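# Remove stained block from upright row, lay it flat

## Task

Pull the yellow-brown stained block out of the row of upright, on-edge blocks and lay it down flat on an empty part of the bench, clear of the row; then push the remaining grey blocks together so each one touches its neighbour face to face with no gap.

## Robot and tools

Robot: two arms, left_arm and right_arm, each ending in a sixteen-motor, four-finger hand (three fingers plus a thumb). The right arm has a right hand; the left arm has its mirror image. Arm roots in scene coordinates: left_arm at (-0.021, +0.263, +0.033) m, right_arm at (+0.042, -0.239, +0.048) m, both turned only slightly about z. A two-camera stand sits behind the arms. Loose objects may occasionally get a small push from outside.

Scene frame: origin at table-top height, halfway between the nominal arm bases. +z is up, +x points out over the table, and +y is toward left_arm. Image left and right do not match these names.

Hand point frame (right hand; the left hand mirrors it, with +x toward its thumb): +z runs along the straight fingers toward the tips, +y points out of the palm face, +x runs across the palm away from the thumb. Straight fingertips end roughly 0.12 to 0.14 m out along +z. A rigid mast sits at the wrist on the palm side and can strike things.

execute_actions(actions, cameras). actions is a list of actions, run in order; each action lasts 0.5 s. An action is a list of at most 15 rows, one per 1/30 s control step; if it has fewer rows, the last row is held for the remaining steps. Each row is one flat list of 48 numbers, all in [-1, 1], covering both arms even when only one moves:
1-6: left_arm dx, dy, dz, rx, ry, rz.
7-22: left hand motors in this order: index_mcp, index_abd, index_pip, index_dip, thumb_cmc, thumb_axl, thumb_mcp, thumb_ipl, middle_mcp, middle_abd, middle_pip, middle_dip, ring_mcp, ring_abd, ring_pip, ring_dip.
23-24: left current_limit, speed.
25-48: the same layout for right_arm and its hand.

The six pose numbers are an offset, not a pose. They are measured in the Hand target's own axes, from where the Hand target stood when the action began. Every row in an action is counted from that same starting target, not from the row before it. Sending the same offset again in a later action therefore moves the hand further. Scale: 1.0 equals 0.6 m for dx, dy, dz and 180 degrees for the rotation. rx, ry, rz together form a single rotation vector. All zeros means hold the current target.

Hand numbers are absolute goal angles, each a linear map between that hinge's two stops. Lower values curl fingers toward the palm. Straight positions are about +0.75 for _mcp, 0 for _abd, +0.58 for _pip, +0.70 for _dip, +0.71 for thumb_cmc, +0.68 for thumb_axl, +0.23 for thumb_mcp and +0.17 for thumb_ipl. Moving thumb_cmc toward -1 brings the thumb round in front of the palm. A 0 in these columns is a real goal, not 'unchanged'; to leave a hand alone, send back its hand_goal, hand_current_limit and hand_speed. current_limit maps -1..+1 to 0..550 mA (never under 11 mA) and caps every motor's grip and speed. speed maps to (speed+1)/2 of 8.5 rad/s. At the start they read +0.4 and -0.6. Whatever you last sent stays in effect.

cameras: a list of names (cam_head_left, cam_head_right, cam_high, cam_left_wrist, cam_right_wrist, each 672x504), or ["all"], or []. If omitted, an empty actions list returns every image and a non-empty one returns none. Any wrong name invalidates the call. An empty actions list gives a full status report.

Results, per arm: end_effector_position (m) and end_effector_quat_wxyz in the scene frame; Hand target (the last commanded pose after clipping, which the next offsets start from); joint positions, velocities ('within noise' means at rest) and torques, which include the arm's own weight. Per hand, one entry per motor in the order above: hand_goal, hand_measured, hand_current_ma, hand_state (moving, goal, blocked, overload), plus hand_current_limit and hand_speed. These readings can be a few centimetres off, more at long reach.

Motion notes: the controller limits each step's commanded rotation to 40 degrees away from the measured one. The hand often stops short of the target, and the elbow sags under load, so aim a little high. To close a gap, resend the missing distance as an offset. To stop pressing on something, command the target back beyond the hand's current position. A wrist near the first joint's axis can make the whole arm swing.

zoom_image(camera, region): a closer view of a rectangle [x0, y0, x1, y1] in pixels (origin top-left, at most 504 by 504) of that camera's latest image. read_manual(section) returns only licence texts and moves nothing. finished_scene(scene) takes the current scene's number and ends the scene permanently; the goal must still hold with the hands withdrawn.

Avoid: dropping the block or letting go while it moves; slamming or hard pushes; striking the table or fixed items; knocking anything off the table; any contact or squeeze between the two arms, including one hand gripping the other's fingers. A motor drawing 495 mA or more for a total of 5 s shuts down for 10 s. Motors at 85 °C trigger a MOTOR HOT line, and at 100 °C the arm goes limp for 30-60 s. Heat builds from holding loads, reaching far out, or pushing toward an unreachable pose. While an arm is stopped, hand commands are discarded.

Each tool is called after "Emit:" by a JSON object that holds its "name" and its "arguments".

## Session

Emit:
{"name": "execute_actions", "arguments": {"actions": []}}

Scene clock: 0.00 s.
left_arm: end_effector_position=(+0.3361, +0.2896, +0.3303) hand_goal=(+0.754, +0.000, +0.576, +0.696, +0.714, +0.678, +0.226, +0.168, +0.754, +0.000, +0.576, +0.696, +0.754, +0.000, +0.576, +0.696) hand_measured=(+0.754, +0.000, +0.576, +0.696, +0.714, +0.678, +0.226, +0.168, +0.754, +0.000, +0.576, +0.696, +0.754, +0.000, +0.576, +0.696) hand_current_ma=(+0, +0, +0, +0, +0, +0, +0, +0, +0, +0, +0, +0, +0, +0, +0, +0) hand_state=(overload, goal, goal, goal, goal, goal, goal, goal, goal, goal, goal, goal, goal, goal, goal, goal) hand_current_limit=0.40 hand_speed=-0.60 end_effector_quat_wxyz=(-0.015, +0.400, +0.914, +0.059) | right_arm: end_effector_position=(+0.3311, -0.3543, +0.3325) hand_goal=(+0.754, +0.000, +0.576, +0.696, +0.714, +0.678, +0.226, +0.168, +0.754, +0.000, +0.576, +0.696, +0.754, +0.000, +0.576, +0.696) hand_measured=(+0.754, +0.000, +0.576, +0.696, +0.714, +0.678, +0.226, +0.168, +0.754, +0.000, +0.576, +0.696, +0.754, +0.000, +0.576, +0.696) hand_current_ma=(+0, +0, +0, +0, +0, +0, +0, +0, +0, +0, +0, +0, +0, +0, +0, +0) hand_state=(goal, goal, goal, goal, goal, goal, goal, goal, goal, goal, goal, goal, goal, goal, goal, goal) hand_current_limit=0.40 hand_speed=-0.60 end_effector_quat_wxyz=(+0.044, +0.847, +0.453, +0.274)
Joint positions: left_arm=[-0.195 1.164 1.238 -1.653 -0.122 -0.962] | right_arm=[-0.454 0.652 0.827 -1.337 -0.398 0.19]
Joint velocities: within noise
Joint torques (N m): no reading
Heat: left arm: hottest shoulder 34 °C; right arm: hottest waist 37 °C.
Hand target: left_arm +0.3413, +0.2885, +0.3414; -0.002, +0.400, +0.915, +0.062 | right_arm +0.3338, -0.3558, +0.3446; +0.054, +0.844, +0.454, +0.280

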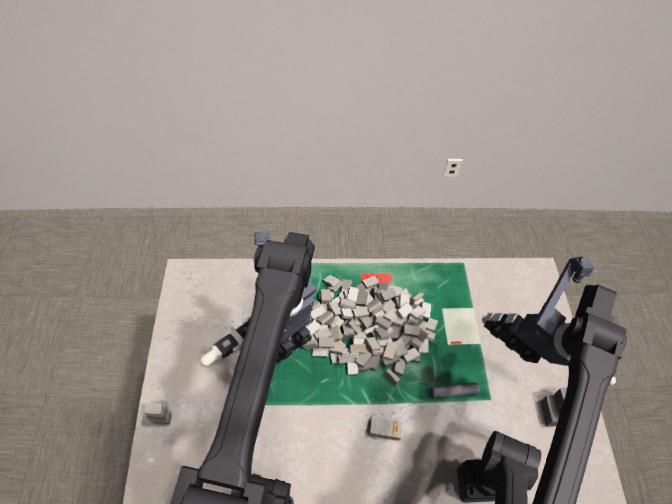

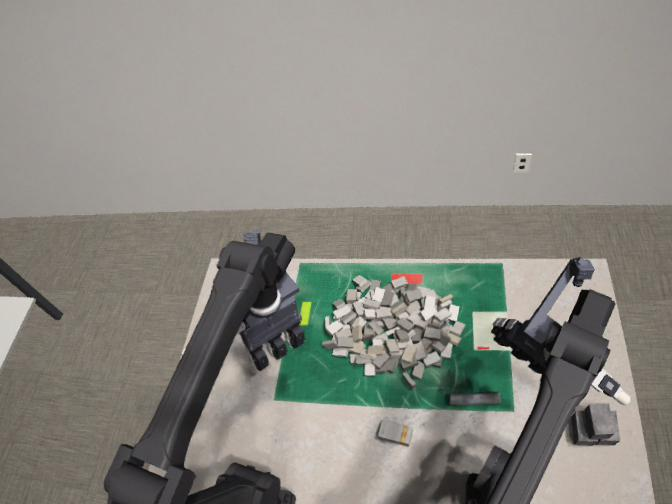

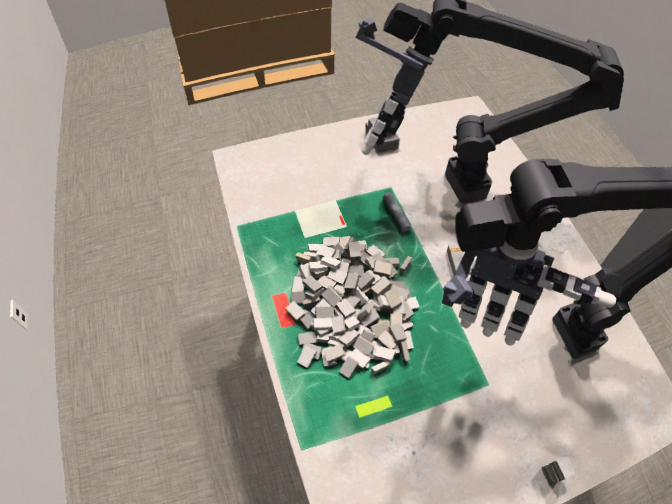

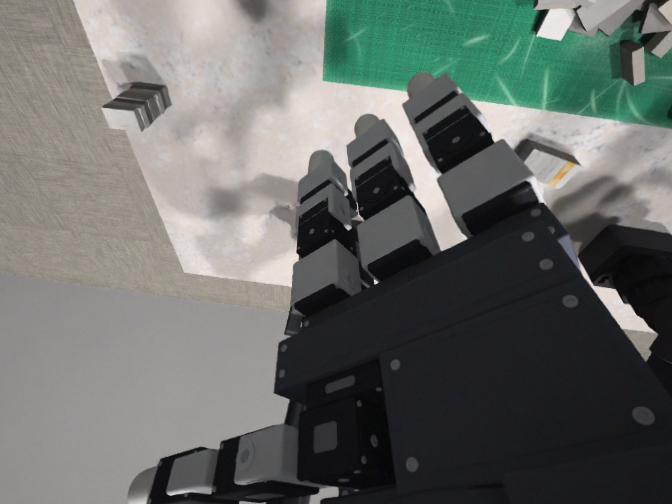

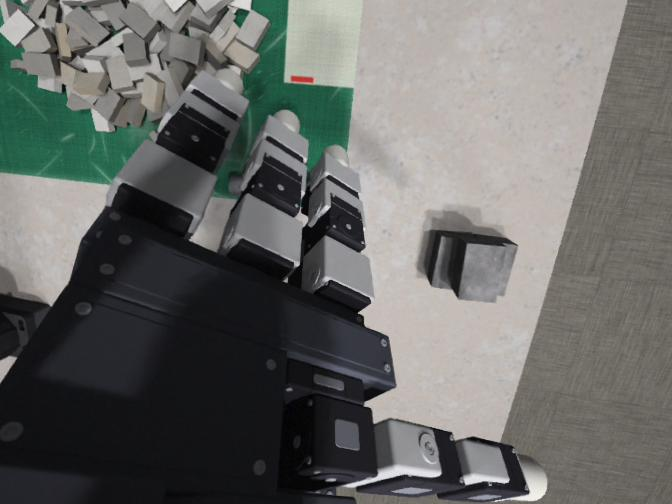

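Emit:
{"name": "zoom_image", "arguments": {"camera": "cam_head_left", "region": [340, 390, 440, 465]}}

Emit:
{"name": "zoom_image", "arguments": {"camera": "cam_left_wrist", "region": [480, 100, 620, 205]}}

Emit:
{"name": "zoom_image", "arguments": {"camera": "cam_left_wrist", "region": [80, 40, 220, 145]}}

Emit:
{"name": "zoom_image", "arguments": {"camera": "cam_high", "region": [400, 200, 540, 305]}}

Scaled by 5.040 from the camera's 672x504 image, which has a finer 960x720 frame.

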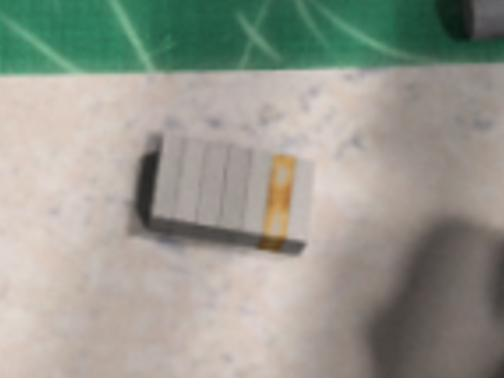

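Scaled by 3.600 from the camera's 672x504 image, which has a finer 960x720 frame.

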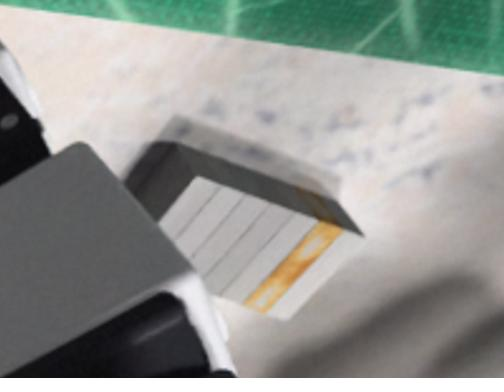

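Scaled by 3.600 from the camera's 672x504 image, which has a finer 960x720 frame.

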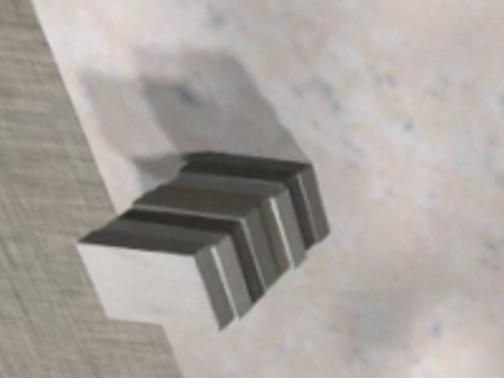

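Scaled by 3.600 from the camera's 672x504 image, which has a finer 960x720 frame.

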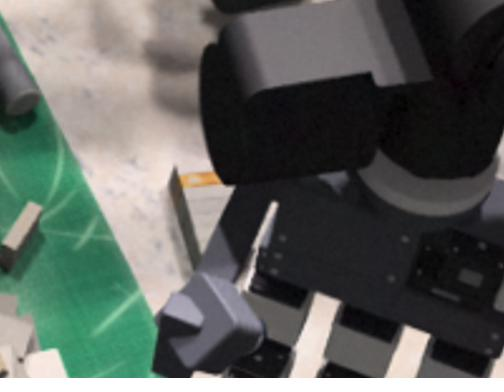

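Emit:
{"name": "zoom_image", "arguments": {"camera": "cam_head_left", "region": [360, 405, 415, 446]}}

Emit:
{"name": "zoom_image", "arguments": {"camera": "cam_head_right", "region": [365, 410, 425, 455]}}

Emit:
{"name": "zoom_image", "arguments": {"camera": "cam_left_wrist", "region": [520, 130, 600, 190]}}

Scaled by 9.164 from the camera's 672x504 image, which has a finer 960x720 frame.

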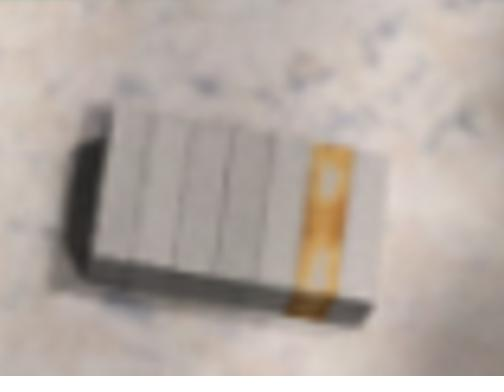

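Scaled by 8.400 from the camera's 672x504 image, which has a finer 960x720 frame.

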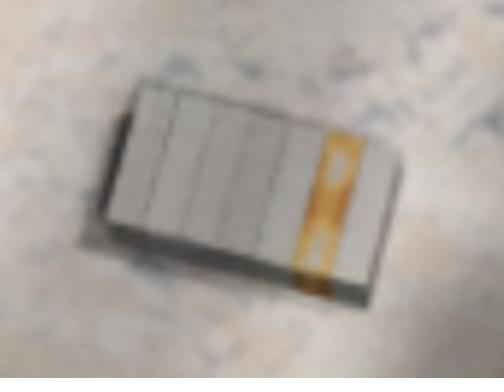

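Scaled by 6.300 from the camera's 672x504 image, which has a finer 960x720 frame.

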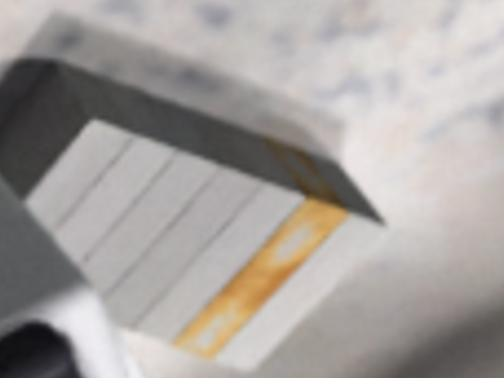

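Emit:
{"name": "execute_actions", "arguments": {"actions": [[[0,0,0,0,0,0,0.754,0,0.576,0.696,0.714,0.678,0.226,0.168,0.754,0,0.576,0.696,0.754,0,0.576,0.696,0.4,-0.6,0.03,0.0007,0.01,0.009,0.0009,-0.0252,0.754,-0.079,0.576,0.696,0.714,0.678,0.226,0.168,1,0,1,1,0.754,0.079,0.576,0.696,0.4,-0.6],[0,0,0,0,0,0,0.754,0,0.576,0.696,0.714,0.678,0.226,0.168,0.754,0,0.576,0.696,0.754,0,0.576,0.696,0.4,-0.6,0.0615,0.0013,0.0198,0.0179,0.0017,-0.0505,0.754,-0.079,0.576,0.696,0.714,0.678,0.226,0.168,1,0,1,1,0.754,0.079,0.576,0.696,0.4,-0.6]],[[0,0,0,0,0,0,0.754,0,0.576,0.696,0.714,0.678,0.226,0.168,0.754,0,0.576,0.696,0.754,0,0.576,0.696,0.4,-0.6,0.0615,0.0013,0.0198,0.0179,0.0017,-0.0505,0.754,-0.079,0.576,0.696,0.714,0.678,0.226,0.168,1,0,1,1,0.754,0.079,0.576,0.696,0.4,-0.6]],[[0,0,0,0,0,0,0.754,0,0.576,0.696,0.714,0.678,0.226,0.168,0.754,0,0.576,0.696,0.754,0,0.576,0.696,0.4,-0.6,0.0615,0.0013,0.0198,0.0179,0.0017,-0.0505,0.754,-0.079,0.576,0.696,0.714,0.678,0.226,0.168,1,0,1,1,0.754,0.079,0.576,0.696,0.4,-0.6]],[[0,0,0,0,0,0,0.754,0,0.576,0.696,0.714,0.678,0.226,0.168,0.754,0,0.576,0.696,0.754,0,0.576,0.696,0.4,-0.6,0.0615,0.0013,0.0198,0.0179,0.0017,-0.0505,0.754,-0.079,0.576,0.696,0.714,0.678,0.226,0.168,1,0,1,1,0.754,0.079,0.576,0.696,0.4,-0.6]],[[0,0,0,0,0,0,0.754,0,0.576,0.696,0.714,0.678,0.226,0.168,0.754,0,0.576,0.696,0.754,0,0.576,0.696,0.4,-0.6,0.0615,0.0013,0.0198,0.0179,0.0017,-0.0505,0.754,-0.079,0.576,0.696,0.714,0.678,0.226,0.168,1,0,1,1,0.754,0.079,0.576,0.696,0.4,-0.6]],[[0,0,0,0,0,0,0.754,0,0.576,0.696,0.714,0.678,0.226,0.168,0.754,0,0.576,0.696,0.754,0,0.576,0.696,0.4,-0.6,0.0615,0.0013,0.0198,0.0179,0.0017,-0.0505,0.754,-0.079,0.576,0.696,0.714,0.678,0.226,0.168,1,0,1,1,0.754,0.079,0.576,0.696,0.4,-0.6]]]}}

Scene clock: 348.87 s.
left_arm: end_effector_position=(+0.3361, +0.2896, +0.3303) hand_goal=(+0.754, +0.000, +0.576, +0.696, +0.714, +0.678, +0.226, +0.168, +0.754, +0.000, +0.576, +0.696, +0.754, +0.000, +0.576, +0.696) hand_measured=(+0.754, +0.000, +0.576, +0.696, +0.714, +0.678, +0.224, +0.168, +0.754, +0.000, +0.576, +0.696, +0.754, +0.000, +0.576, +0.696) hand_current_ma=(+0, +0, +2, +0, +1, -2, -7, -1, -2, +0, +2, +0, -2, +0, +2, +0) hand_state=(overload, goal, goal, goal, goal, goal, goal, goal, goal, goal, goal, goal, goal, goal, goal, goal) hand_current_limit=0.40 hand_speed=-0.60 end_effector_quat_wxyz=(-0.015, +0.400, +0.914, +0.059) | right_arm: end_effector_position=(+0.3770, -0.1396, +0.3267) hand_goal=(+0.754, -0.078, +0.576, +0.696, +0.714, +0.678, +0.226, +0.168, +1.000, +0.000, +1.000, +1.000, +0.754, +0.080, +0.576, +0.696) hand_measured=(+0.754, -0.076, +0.576, +0.696, +0.716, +0.678, +0.222, +0.168, +0.996, +0.002, +0.996, +0.998, +0.754, +0.082, +0.576, +0.696) hand_current_ma=(+0, +0, +0, +0, +1, +0, -1, +0, -1, +0, -1, -1, +0, +0, +0, +0) hand_state=(goal, goal, goal, goal, goal, goal, goal, goal, goal, goal, goal, goal, goal, goal, goal, goal) hand_current_limit=0.40 hand_speed=-0.60 end_effector_quat_wxyz=(+0.020, +0.541, +0.827, +0.152)
Joint positions: left_arm=[-0.195 1.164 1.238 -1.653 -0.122 -0.962] | right_arm=[0.249 0.849 0.942 -1.414 -0.183 -0.169]
Joint torques (N m): left_arm=[2.02 -5.6 9.94 0.55 -0.33 -0.08] | right_arm=[-0.91 -3.66 13.29 -0.13 -0.04 -0.11]
Heat: left arm: hottest elbow 41 °C; right arm: hottest elbow 42 °C.
Hand target: left_arm +0.3413, +0.2885, +0.3414; -0.002, +0.400, +0.915, +0.062 | right_arm +0.3856, -0.1388, +0.3484; +0.031, +0.536, +0.828, +0.161
Off the commanded pose: left_arm 0.012 m, 2 deg | right_arm 0.023 m, 2 deg.

Emit:
{"name": "execute_actions", "arguments": {"actions": [[[0,0,0,0,0,0,0.754,0,0.576,0.696,0.714,0.678,0.226,0.168,0.754,0,0.576,0.696,0.754,0,0.576,0.696,0.4,-0.6,0.0615,0.0013,0.0198,0.0179,0.0017,-0.0505,0.754,-0.079,0.576,0.696,0.714,0.678,0.226,0.168,1,0,1,1,0.754,0.079,0.576,0.696,0.4,-0.6]],[[0,0,0,0,0,0,0.754,0,0.576,0.696,0.714,0.678,0.226,0.168,0.754,0,0.576,0.696,0.754,0,0.576,0.696,0.4,-0.6,0.0615,0.0013,0.0198,0.0179,0.0017,-0.0505,0.754,-0.079,0.576,0.696,0.714,0.678,0.226,0.168,1,0,1,1,0.754,0.079,0.576,0.696,0.4,-0.6]],[[0,0,0,0,0,0,0.754,0,0.576,0.696,0.714,0.678,0.226,0.168,0.754,0,0.576,0.696,0.754,0,0.576,0.696,0.4,-0.6,0.0615,0.0013,0.0198,0.0179,0.0017,-0.0505,0.754,-0.079,0.576,0.696,0.714,0.678,0.226,0.168,1,0,1,1,0.754,0.079,0.576,0.696,0.4,-0.6]],[[0,0,0,0,0,0,0.754,0,0.576,0.696,0.714,0.678,0.226,0.168,0.754,0,0.576,0.696,0.754,0,0.576,0.696,0.4,-0.6,0.0615,0.0013,0.0198,0.0179,0.0017,-0.0505,0.754,-0.079,0.576,0.696,0.714,0.678,0.226,0.168,1,0,1,1,0.754,0.079,0.576,0.696,0.4,-0.6]],[[0,0,0,0,0,0,0.754,0,0.576,0.696,0.714,0.678,0.226,0.168,0.754,0,0.576,0.696,0.754,0,0.576,0.696,0.4,-0.6,0.0615,0.0013,0.0198,0.0179,0.0017,-0.0505,0.754,-0.079,0.576,0.696,0.714,0.678,0.226,0.168,1,0,1,1,0.754,0.079,0.576,0.696,0.4,-0.6]]], "cameras": ["all"]}}

Scene clock: 364.37 s.
left_arm: end_effector_position=(+0.3361, +0.2896, +0.3303) hand_goal=(+0.754, +0.000, +0.576, +0.696, +0.714, +0.678, +0.226, +0.168, +0.754, +0.000, +0.576, +0.696, +0.754, +0.000, +0.576, +0.696) hand_measured=(+0.754, +0.000, +0.576, +0.696, +0.714, +0.678, +0.224, +0.168, +0.754, +0.000, +0.576, +0.696, +0.754, +0.000, +0.576, +0.696) hand_current_ma=(+0, +0, +2, +0, +1, -2, -7, -1, -2, +0, +2, +0, -2, +0, +2, +0) hand_state=(overload, goal, goal, goal, goal, goal, goal, goal, goal, goal, goal, goal, goal, goal, goal, goal) hand_current_limit=0.40 hand_speed=-0.60 end_effector_quat_wxyz=(-0.015, +0.400, +0.914, +0.059) | right_arm: end_effector_position=(+0.2682, +0.0013, +0.2910) hand_goal=(+0.754, -0.078, +0.576, +0.696, +0.714, +0.678, +0.226, +0.168, +1.000, +0.000, +1.000, +1.000, +0.754, +0.080, +0.576, +0.696) hand_measured=(+0.754, -0.076, +0.576, +0.696, +0.716, +0.678, +0.222, +0.168, +0.994, +0.000, +0.996, +0.998, +0.752, +0.080, +0.576, +0.696) hand_current_ma=(+0, +0, +0, +0, +0, +0, -1, +0, -1, +0, -1, -1, +0, +0, +0, +0) hand_state=(goal, goal, goal, goal, goal, goal, goal, goal, goal, goal, goal, goal, goal, goal, goal, goal) hand_current_limit=0.40 hand_speed=-0.60 end_effector_quat_wxyz=(+0.003, +0.176, +0.984, +0.026)
Joint positions: left_arm=[-0.195 1.164 1.238 -1.653 -0.122 -0.962] | right_arm=[0.775 0.93 0.958 -1.554 -0.027 -0.468]
Joint torques (N m): left_arm=[2.02 -5.71 9.98 0.55 -0.34 -0.07] | right_arm=[-0.85 -4.19 11.56 -0.47 0.1 -0.11]
Heat: left arm: hottest elbow 41 °C; right arm: hottest elbow 42 °C.
Hand target: left_arm +0.3413, +0.2885, +0.3414; -0.002, +0.400, +0.915, +0.062 | right_arm +0.2735, +0.0052, +0.3017; +0.007, +0.173, +0.985, +0.028
Off the commanded pose: left_arm 0.012 m, 2 deg | right_arm 0.013 m, 1 deg.

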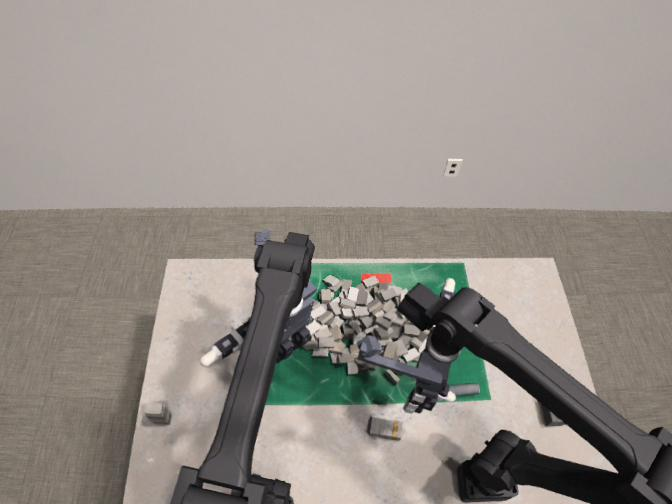

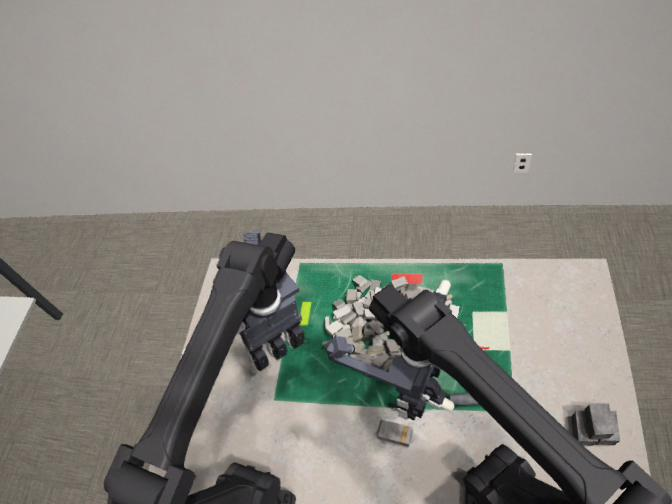

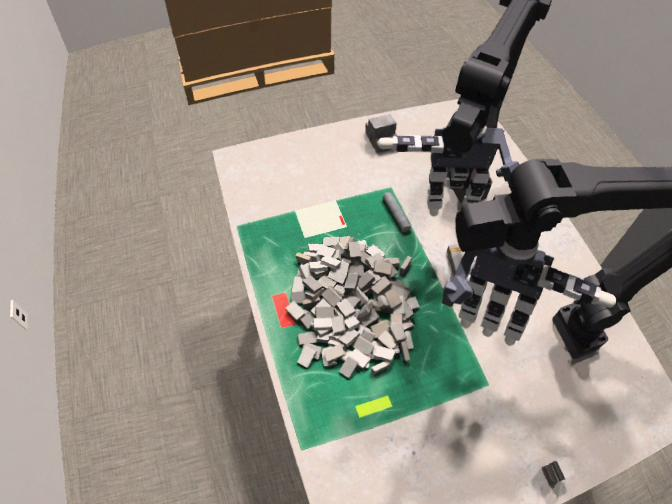

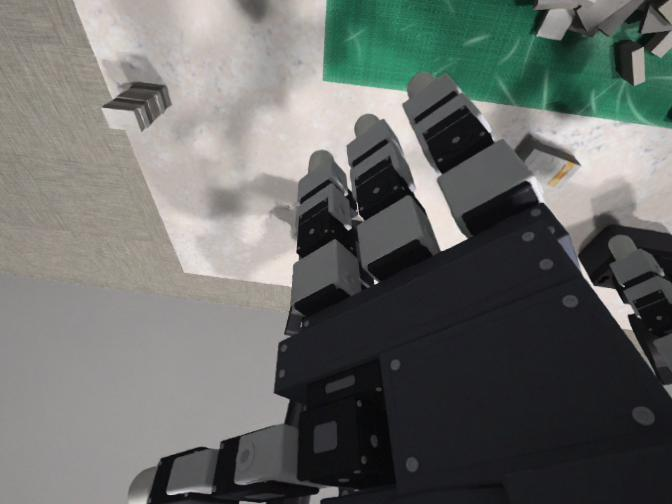

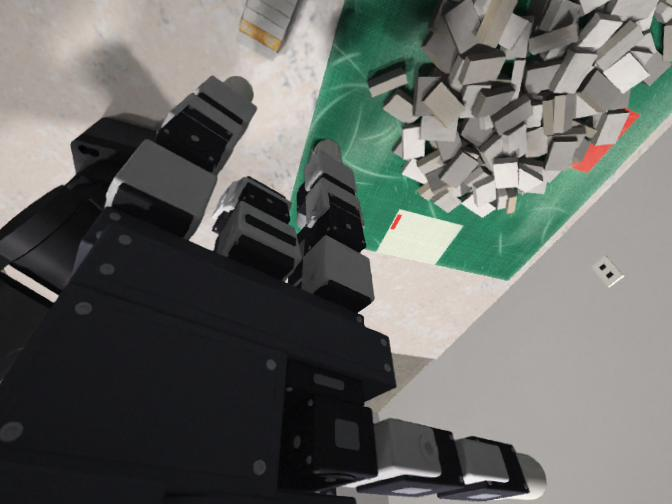

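Emit:
{"name": "zoom_image", "arguments": {"camera": "cam_right_wrist", "region": [220, 0, 310, 68]}}

Emit:
{"name": "zoom_image", "arguments": {"camera": "cam_head_left", "region": [340, 360, 480, 465]}}

Scaled by 5.600 from the camera's 672x504 image, which has a finer 960x720 frame.

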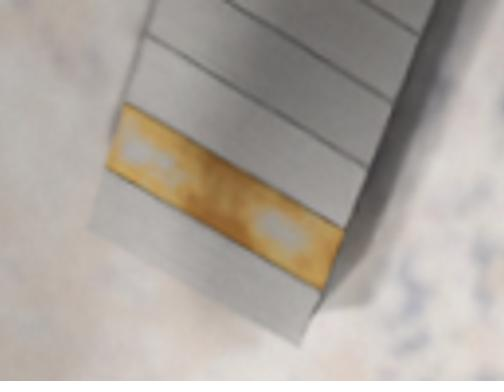

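Scaled by 3.600 from the camera's 672x504 image, which has a finer 960x720 frame.

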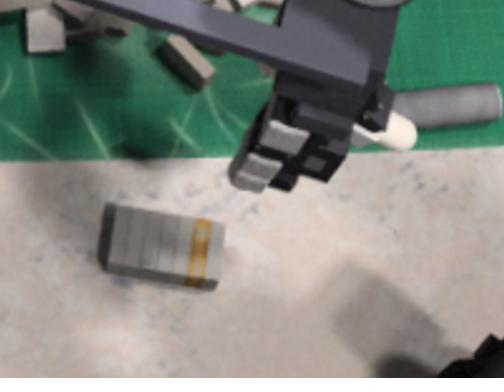

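Emit:
{"name": "execute_actions", "arguments": {"actions": [[[0,0,0,0,0,0,0.754,0,0.576,0.696,0.714,0.678,0.226,0.168,0.754,0,0.576,0.696,0.754,0,0.576,0.696,0.4,-0.6,0.0242,-0.0027,0.0499,0.0181,0.0031,-0.0634,0.754,-0.079,0.576,0.696,0.714,0.678,0.226,0.168,1,0,1,1,0.754,0.079,0.576,0.696,0.4,-0.6]],[[0,0,0,0,0,0,0.754,0,0.576,0.696,0.714,0.678,0.226,0.168,0.754,0,0.576,0.696,0.754,0,0.576,0.696,0.4,-0.6,0.0231,0.0043,0.051,0,0,0,0.754,-0.079,0.576,0.696,0.714,0.678,0.226,0.168,1,0,1,1,0.754,0.079,0.576,0.696,0.4,-0.6]],[[0,0,0,0,0,0,0.754,0,0.576,0.696,0.714,0.678,0.226,0.168,0.754,0,0.576,0.696,0.754,0,0.576,0.696,0.4,-0.6,0.0231,0.0043,0.051,0,0,0,0.754,-0.079,0.576,0.696,0.714,0.678,0.226,0.168,1,0,1,1,0.754,0.079,0.576,0.696,0.4,-0.6]],[[0,0,0,0,0,0,0.754,0,0.576,0.696,0.714,0.678,0.226,0.168,0.754,0,0.576,0.696,0.754,0,0.576,0.696,0.4,-0.6,0.0231,0.0043,0.051,0,0,0,0.754,-0.079,0.576,0.696,0.714,0.678,0.226,0.168,1,0,1,1,0.754,0.079,0.576,0.696,0.4,-0.6]]], "cameras": ["cam_right_wrist","cam_left_wrist","cam_head_left","cam_head_right"]}}

Emit:
{"name": "zoom_image", "arguments": {"camera": "cam_right_wrist", "region": [200, 40, 360, 160]}}

Emit:
{"name": "zoom_image", "arguments": {"camera": "cam_left_wrist", "region": [500, 60, 640, 200]}}

Scene clock: 422.57 s.
left_arm: end_effector_position=(+0.3361, +0.2896, +0.3303) hand_goal=(+0.754, +0.000, +0.576, +0.696, +0.714, +0.678, +0.226, +0.168, +0.754, +0.000, +0.576, +0.696, +0.754, +0.000, +0.576, +0.696) hand_measured=(+0.754, +0.000, +0.576, +0.696, +0.714, +0.678, +0.224, +0.168, +0.754, +0.000, +0.576, +0.696, +0.754, +0.000, +0.576, +0.696) hand_current_ma=(+0, +0, +2, +0, +1, -2, -7, -1, -2, +0, +2, +0, -2, +0, +2, +0) hand_state=(overload, goal, goal, goal, goal, goal, goal, goal, goal, goal, goal, goal, goal, goal, goal, goal) hand_current_limit=0.40 hand_speed=-0.60 end_effector_quat_wxyz=(-0.015, +0.400, +0.914, +0.059) | right_arm: end_effector_position=(+0.2171, +0.0205, +0.1803) hand_goal=(+0.754, -0.078, +0.576, +0.696, +0.714, +0.678, +0.226, +0.168, +1.000, +0.000, +1.000, +1.000, +0.754, +0.080, +0.576, +0.696) hand_measured=(+0.752, -0.078, +0.576, +0.696, +0.714, +0.678, +0.222, +0.168, +0.996, +0.000, +0.996, +0.998, +0.752, +0.080, +0.576, +0.696) hand_current_ma=(+0, +0, +0, +0, +0, +0, -1, +0, -1, +0, -1, +0, +0, +0, +0, +0) hand_state=(goal, goal, goal, goal, goal, goal, goal, goal, goal, goal, goal, goal, goal, goal, goal, goal) hand_current_limit=0.40 hand_speed=-0.60 end_effector_quat_wxyz=(-0.002, +0.070, +0.998, -0.001)
Joint positions: left_arm=[-0.195 1.164 1.238 -1.653 -0.122 -0.962] | right_arm=[0.931 0.957 0.694 -1.312 -0.002 -0.527]
Joint torques (N m): left_arm=[2.02 -5.83 9.95 0.55 -0.33 -0.07] | right_arm=[-0.21 -4.19 8.75 0.27 0.03 0.13]
Heat: left arm: hottest elbow 42 °C; right arm: hottest elbow 42 °C.
Hand target: left_arm +0.3413, +0.2885, +0.3414; -0.002, +0.400, +0.915, +0.062 | right_arm +0.2199, +0.0242, +0.1799; +0.000, +0.074, +0.997, +0.001
Off the commanded pose: left_arm 0.012 m, 2 deg | right_arm 0.005 m, 0 deg.
Images, in order (width x height): cam_head_left 672x504, cam_head_right 672x504, cam_left_wrist 672x504, cam_right_wrist 672x504.

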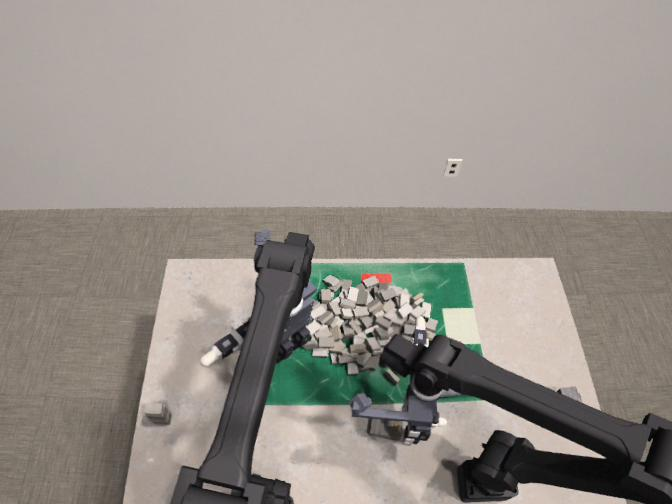

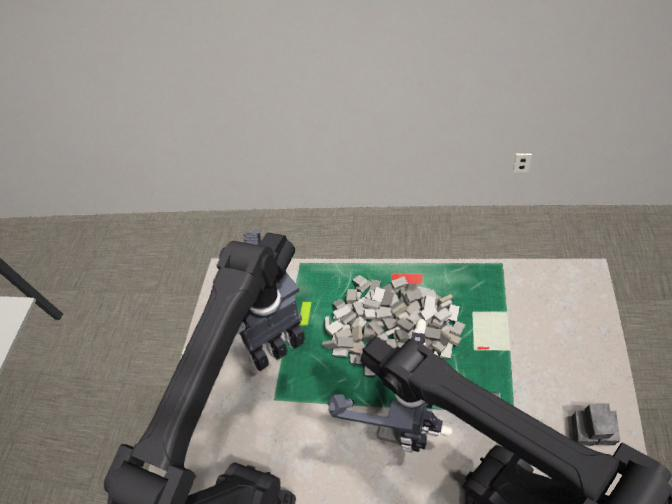

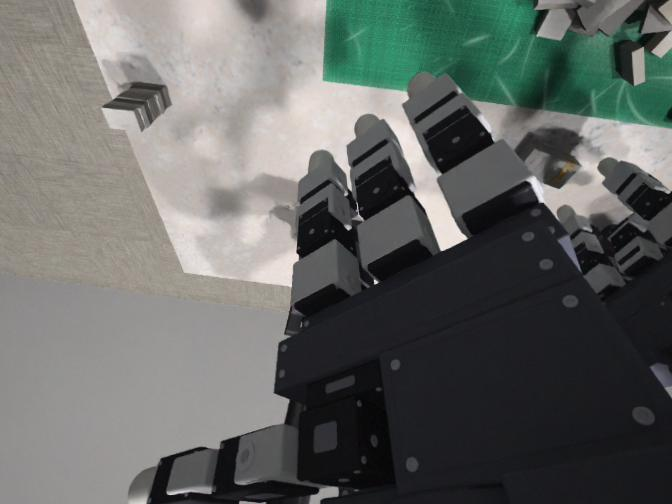

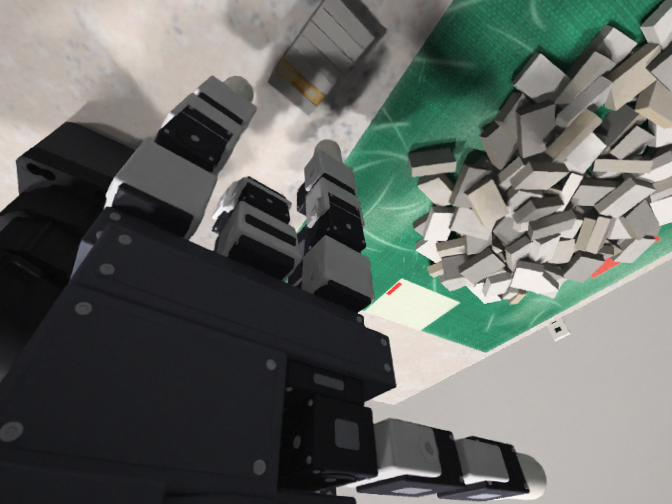

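Scaled by 3.150 from the camera's 672x504 image, which has a finer 960x720 frame.

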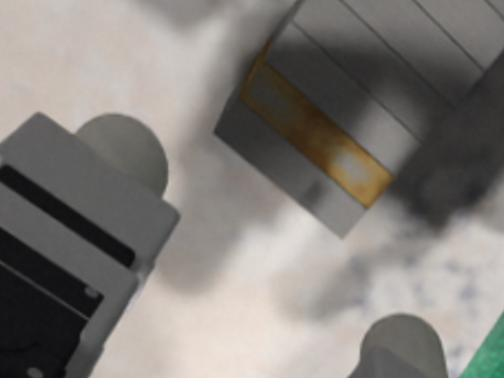

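Scaled by 3.600 from the camera's 672x504 image, which has a finer 960x720 frame.

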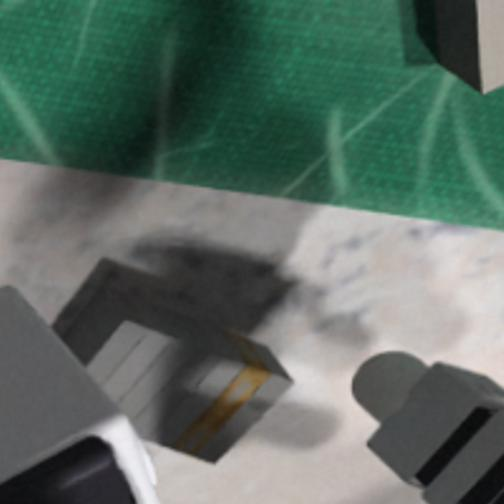

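Emit:
{"name": "execute_actions", "arguments": {"actions": [[[0,0,0,0,0,0,0.754,0,0.576,0.696,0.714,0.678,0.226,0.168,0.754,0,0.576,0.696,0.754,0,0.576,0.696,0.4,-0.6,-0.0034,0.0015,0.0316,0,0,0.0055,0.754,-0.079,0.576,0.696,0.714,0.678,0.226,0.168,1,0,1,1,0.754,0.079,0.576,0.696,0.4,-0.6]],[[0,0,0,0,0,0,0.754,0,0.576,0.696,0.714,0.678,0.226,0.168,0.754,0,0.576,0.696,0.754,0,0.576,0.696,0.4,-0.6,-0.0034,0.0015,0.0316,0,0,0.0055,0.754,-0.079,0.576,0.696,0.714,0.678,0.226,0.168,1,0,1,1,0.754,0.079,0.576,0.696,0.4,-0.6]]], "cameras": ["cam_right_wrist","cam_left_wrist"]}}

Emit:
{"name": "zoom_image", "arguments": {"camera": "cam_right_wrist", "region": [200, 40, 360, 160]}}

Emit:
{"name": "zoom_image", "arguments": {"camera": "cam_left_wrist", "region": [500, 90, 660, 210]}}

Scene clock: 466.47 s.
left_arm: end_effector_position=(+0.3361, +0.2896, +0.3303) hand_goal=(+0.754, +0.000, +0.576, +0.696, +0.714, +0.678, +0.226, +0.168, +0.754, +0.000, +0.576, +0.696, +0.754, +0.000, +0.576, +0.696) hand_measured=(+0.754, +0.000, +0.576, +0.696, +0.714, +0.678, +0.224, +0.168, +0.754, +0.000, +0.576, +0.696, +0.754, +0.000, +0.576, +0.696) hand_current_ma=(+0, +0, +2, +0, +1, -2, -7, -1, -2, +0, +2, +0, -2, +0, +2, +0) hand_state=(overload, goal, goal, goal, goal, goal, goal, goal, goal, goal, goal, goal, goal, goal, goal, goal) hand_current_limit=0.40 hand_speed=-0.60 end_effector_quat_wxyz=(-0.015, +0.400, +0.914, +0.059) | right_arm: end_effector_position=(+0.2233, +0.0234, +0.1448) hand_goal=(+0.754, -0.078, +0.576, +0.696, +0.714, +0.678, +0.226, +0.168, +1.000, +0.000, +1.000, +1.000, +0.754, +0.080, +0.576, +0.696) hand_measured=(+0.754, -0.078, +0.576, +0.696, +0.714, +0.678, +0.222, +0.168, +0.996, +0.000, +0.996, +0.998, +0.754, +0.080, +0.576, +0.696) hand_current_ma=(+0, +0, +0, +0, +0, +0, -1, +0, -1, +0, -1, +0, +0, +0, +0, +0) hand_state=(goal, goal, goal, goal, goal, goal, goal, goal, goal, goal, goal, goal, goal, goal, goal, goal) hand_current_limit=0.40 hand_speed=-0.60 end_effector_quat_wxyz=(-0.001, +0.088, +0.996, +0.001)
Joint positions: left_arm=[-0.195 1.164 1.238 -1.653 -0.122 -0.962] | right_arm=[0.931 1.011 0.625 -1.185 -0.002 -0.491]
Joint torques (N m): left_arm=[2.02 -5.66 9.94 0.55 -0.32 -0.08] | right_arm=[-0.15 -4.66 7.94 0.28 0.04 0.12]
Heat: left arm: hottest elbow 42 °C; right arm: hottest elbow 41 °C.
Hand target: left_arm +0.3413, +0.2885, +0.3414; -0.002, +0.400, +0.915, +0.062 | right_arm +0.2242, +0.0254, +0.1421; +0.000, +0.091, +0.996, +0.001
Off the commanded pose: left_arm 0.012 m, 2 deg | right_arm 0.004 m, 0 deg.
Images, in order (width x height): cam_left_wrist 672x504, cam_right_wrist 672x504.

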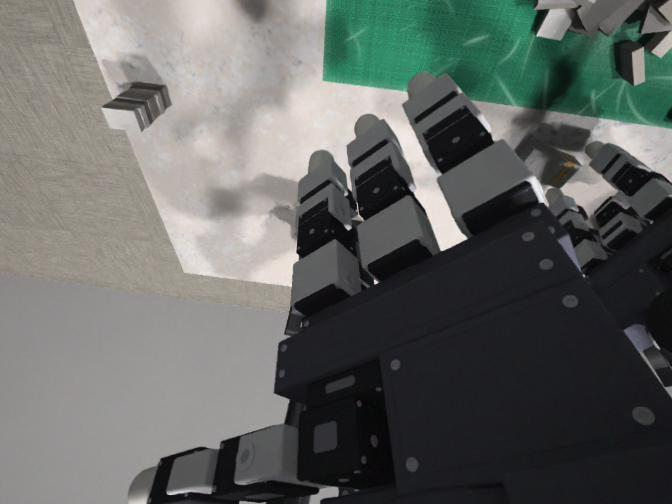

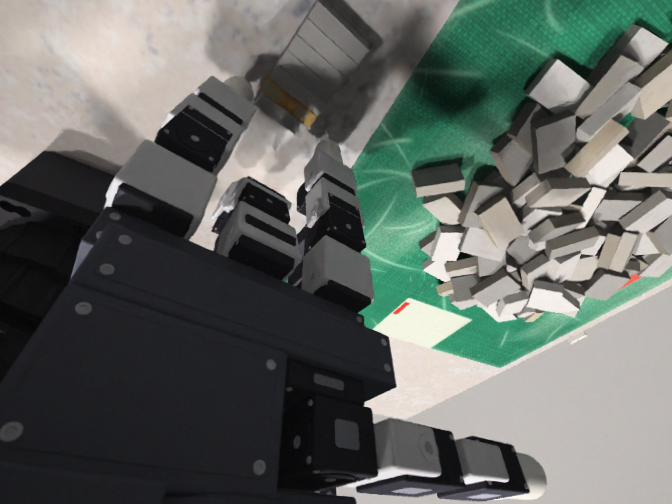

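Scaled by 3.150 from the camera's 672x504 image, which has a finer 960x720 frame.

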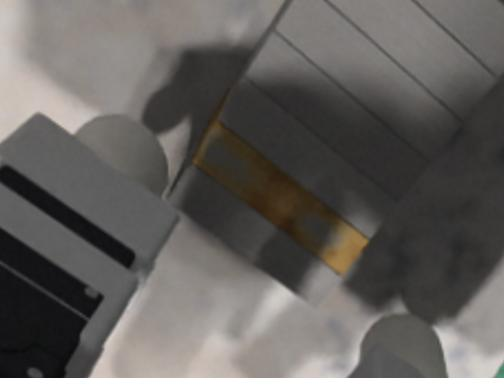

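Scaled by 3.150 from the camera's 672x504 image, which has a finer 960x720 frame.

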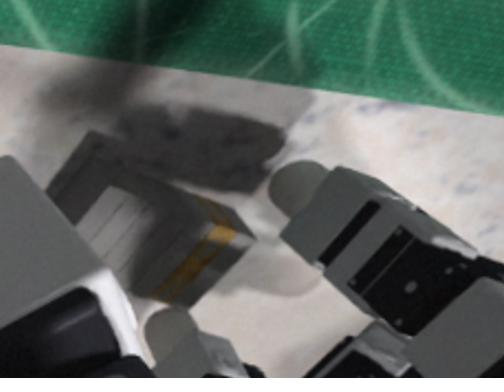

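Emit:
{"name": "execute_actions", "arguments": {"actions": [[[0,0,0,0,0,0,0.754,0,0.576,0.696,0.714,0.678,0.226,0.168,0.754,0,0.576,0.696,0.754,0,0.576,0.696,0.4,-0.6,0.0012,-0.0031,0.0138,0,0,0,0.754,-0.079,0.576,0.696,0.714,0.678,0.226,0.168,1,0,1,1,0.754,0.079,0.576,0.696,0.4,-0.6]],[[0,0,0,0,0,0,0.754,0,0.576,0.696,0.714,0.678,0.226,0.168,0.754,0,0.576,0.696,0.754,0,0.576,0.696,0.4,-0.6,0.0012,-0.0031,0.0138,0,0,0,0.754,-0.079,0.576,0.696,0.714,0.678,0.226,0.168,1,0,1,1,0.754,0.079,0.576,0.696,0.4,-0.6]]], "cameras": ["cam_right_wrist","cam_left_wrist"]}}

Emit:
{"name": "zoom_image", "arguments": {"camera": "cam_right_wrist", "region": [200, 40, 360, 160]}}

Emit:
{"name": "zoom_image", "arguments": {"camera": "cam_left_wrist", "region": [500, 90, 660, 210]}}

Scene clock: 495.60 s.
left_arm: end_effector_position=(+0.3361, +0.2896, +0.3303) hand_goal=(+0.754, +0.000, +0.576, +0.696, +0.714, +0.678, +0.226, +0.168, +0.754, +0.000, +0.576, +0.696, +0.754, +0.000, +0.576, +0.696) hand_measured=(+0.754, +0.000, +0.576, +0.696, +0.714, +0.678, +0.224, +0.168, +0.754, +0.000, +0.576, +0.696, +0.754, +0.000, +0.576, +0.696) hand_current_ma=(+0, +0, +2, +0, +1, -2, -7, -1, -2, +0, +2, +0, -2, +0, +2, +0) hand_state=(overload, goal, goal, goal, goal, goal, goal, goal, goal, goal, goal, goal, goal, goal, goal, goal) hand_current_limit=0.40 hand_speed=-0.60 end_effector_quat_wxyz=(-0.015, +0.400, +0.914, +0.059) | right_arm: end_effector_position=(+0.2221, +0.0217, +0.1317) hand_goal=(+0.754, -0.078, +0.576, +0.696, +0.714, +0.678, +0.226, +0.168, +1.000, +0.000, +1.000, +1.000, +0.754, +0.080, +0.576, +0.696) hand_measured=(+0.754, -0.082, +0.576, +0.696, +0.714, +0.678, +0.222, +0.168, +0.996, +0.000, +0.996, +0.998, +0.754, +0.080, +0.576, +0.696) hand_current_ma=(+0, +0, +0, +0, +0, +0, -1, +0, -1, +0, -1, +0, +0, +0, +0, +0) hand_state=(goal, goal, goal, goal, goal, goal, goal, goal, goal, goal, goal, goal, goal, goal, goal, goal) hand_current_limit=0.40 hand_speed=-0.60 end_effector_quat_wxyz=(+0.002, +0.089, +0.996, +0.004)
Joint positions: left_arm=[-0.195 1.164 1.238 -1.653 -0.122 -0.962] | right_arm=[0.931 1.016 0.589 -1.134 -0.002 -0.49]
Joint torques (N m): left_arm=[2.08 -5.6 9.94 0.55 -0.33 -0.08] | right_arm=[-0.32 -4.01 7.46 0.32 0.02 0.1]
Heat: left arm: hottest elbow 42 °C; right arm: hottest elbow 40 °C.
Hand target: left_arm +0.3413, +0.2885, +0.3414; -0.002, +0.400, +0.915, +0.062 | right_arm +0.2221, +0.0219, +0.1253; +0.000, +0.091, +0.996, +0.000
Off the commanded pose: left_arm 0.012 m, 2 deg | right_arm 0.006 m, 1 deg.
Images, in order (width x height): cam_left_wrist 672x504, cam_right_wrist 672x504.

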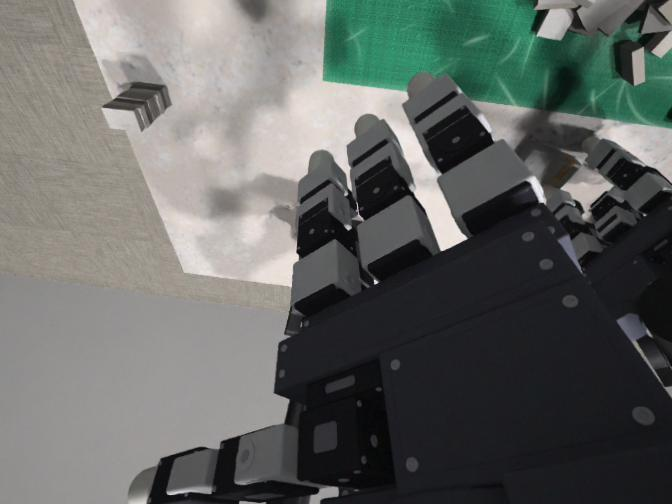

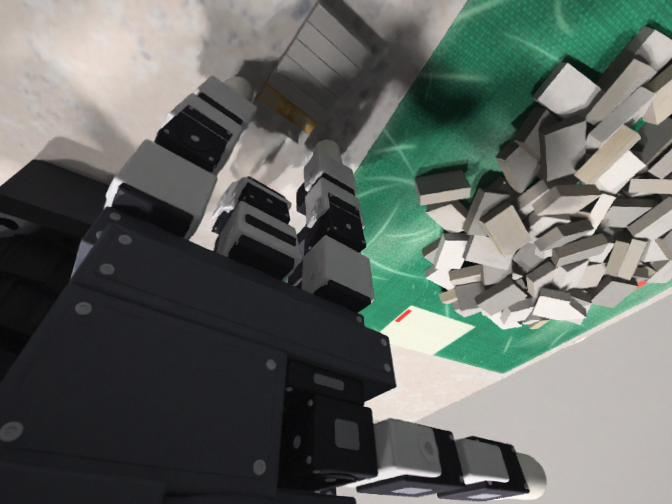

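Scaled by 3.150 from the camera's 672x504 image, which has a finer 960x720 frame.

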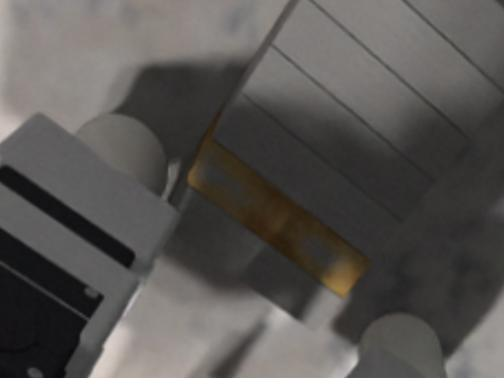

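Scaled by 3.150 from the camera's 672x504 image, which has a finer 960x720 frame.

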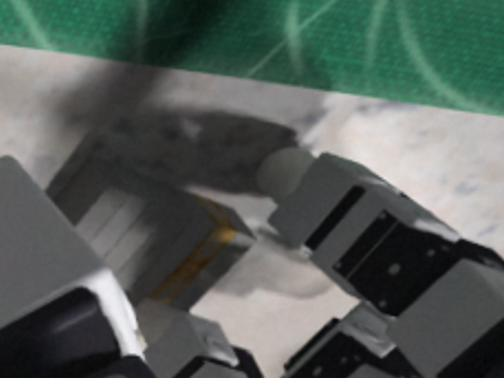

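Emit:
{"name": "execute_actions", "arguments": {"actions": [[[0,0,0,0,0,0,0.754,0,0.576,0.696,0.714,0.678,0.226,0.168,0.754,0,0.576,0.696,0.754,0,0.576,0.696,0.4,-0.6,0,-0.0064,0.0083,0,0,0,0.754,-0.079,0.576,0.696,0.714,0.678,0.226,0.168,1,0,1,1,0.754,0.079,0.576,0.696,0.4,-0.6]],[[0,0,0,0,0,0,0.754,0,0.576,0.696,0.714,0.678,0.226,0.168,0.754,0,0.576,0.696,0.754,0,0.576,0.696,0.4,-0.6,0,0,0,0,0,0,0.754,-0.079,0.576,0.696,0.714,0.678,0.226,0.168,1,0,1,1,0.754,0.079,0.576,0.696,0.4,-0.6]]], "cameras": ["cam_right_wrist","cam_left_wrist"]}}

Emit:
{"name": "zoom_image", "arguments": {"camera": "cam_right_wrist", "region": [200, 40, 360, 160]}}

Emit:
{"name": "zoom_image", "arguments": {"camera": "cam_left_wrist", "region": [500, 90, 660, 210]}}

Scene clock: 516.70 s.
left_arm: end_effector_position=(+0.3361, +0.2896, +0.3303) hand_goal=(+0.754, +0.000, +0.576, +0.696, +0.714, +0.678, +0.226, +0.168, +0.754, +0.000, +0.576, +0.696, +0.754, +0.000, +0.576, +0.696) hand_measured=(+0.754, +0.000, +0.576, +0.696, +0.714, +0.678, +0.224, +0.168, +0.754, +0.000, +0.576, +0.696, +0.754, +0.000, +0.576, +0.696) hand_current_ma=(+0, +0, +2, +0, +1, -2, -7, -1, -2, +0, +2, +0, -2, +0, +2, +0) hand_state=(overload, goal, goal, goal, goal, goal, goal, goal, goal, goal, goal, goal, goal, goal, goal, goal) hand_current_limit=0.40 hand_speed=-0.60 end_effector_quat_wxyz=(-0.015, +0.400, +0.914, +0.059) | right_arm: end_effector_position=(+0.2228, +0.0225, +0.1314) hand_goal=(+0.754, -0.078, +0.576, +0.696, +0.714, +0.678, +0.226, +0.168, +1.000, +0.000, +1.000, +1.000, +0.754, +0.080, +0.576, +0.696) hand_measured=(+0.760, -0.092, +0.580, +0.698, +0.714, +0.678, +0.222, +0.168, +0.996, +0.000, +0.996, +0.998, +0.754, +0.080, +0.576, +0.696) hand_current_ma=(+2, -5, +1, +0, +0, +0, -1, +0, -1, +0, -1, +0, +0, +0, +0, +0) hand_state=(goal, goal, goal, goal, goal, goal, goal, goal, goal, goal, goal, goal, goal, goal, goal, goal) hand_current_limit=0.40 hand_speed=-0.60 end_effector_quat_wxyz=(+0.004, +0.089, +0.996, +0.007)
Joint positions: left_arm=[-0.195 1.164 1.238 -1.653 -0.122 -0.962] | right_arm=[0.931 1.016 0.587 -1.126 -0.001 -0.49]
Joint torques (N m): left_arm=[2.02 -5.77 9.95 0.53 -0.33 -0.08] | right_arm=[-1.03 -4.31 6.42 0.5 0.02 0.02]
Heat: left arm: hottest elbow 42 °C; right arm: hottest elbow 38 °C.
Hand target: left_arm +0.3413, +0.2885, +0.3414; -0.002, +0.400, +0.915, +0.062 | right_arm +0.2214, +0.0182, +0.1205; +0.000, +0.091, +0.996, +0.000
Off the commanded pose: left_arm 0.012 m, 2 deg | right_arm 0.012 m, 1 deg.
Images, in order (width x height): cam_left_wrist 672x504, cam_right_wrist 672x504.

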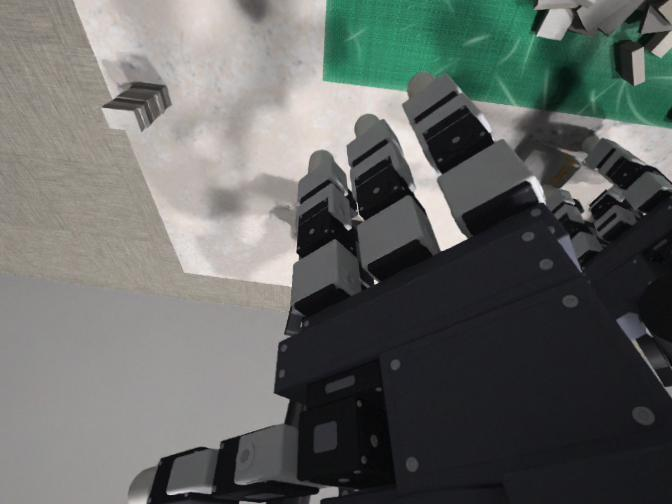

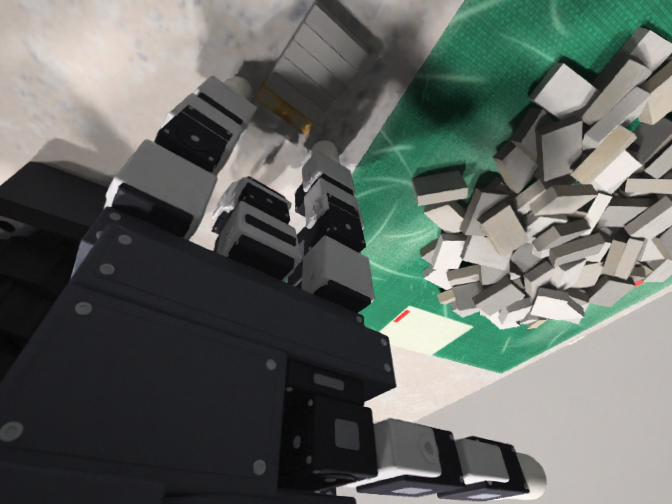

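Scaled by 3.150 from the camera's 672x504 image, which has a finer 960x720 frame.

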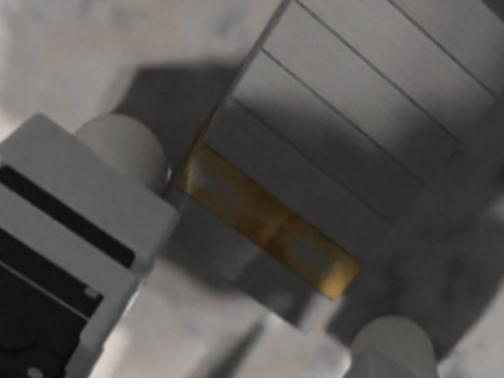

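Scaled by 3.150 from the camera's 672x504 image, which has a finer 960x720 frame.

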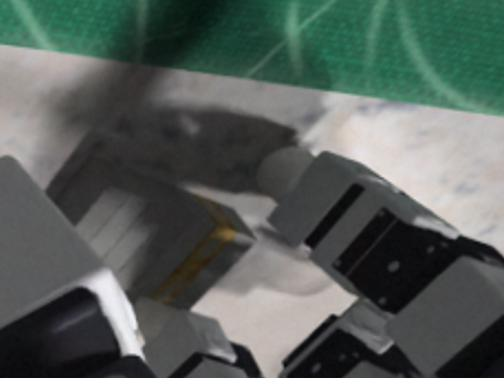

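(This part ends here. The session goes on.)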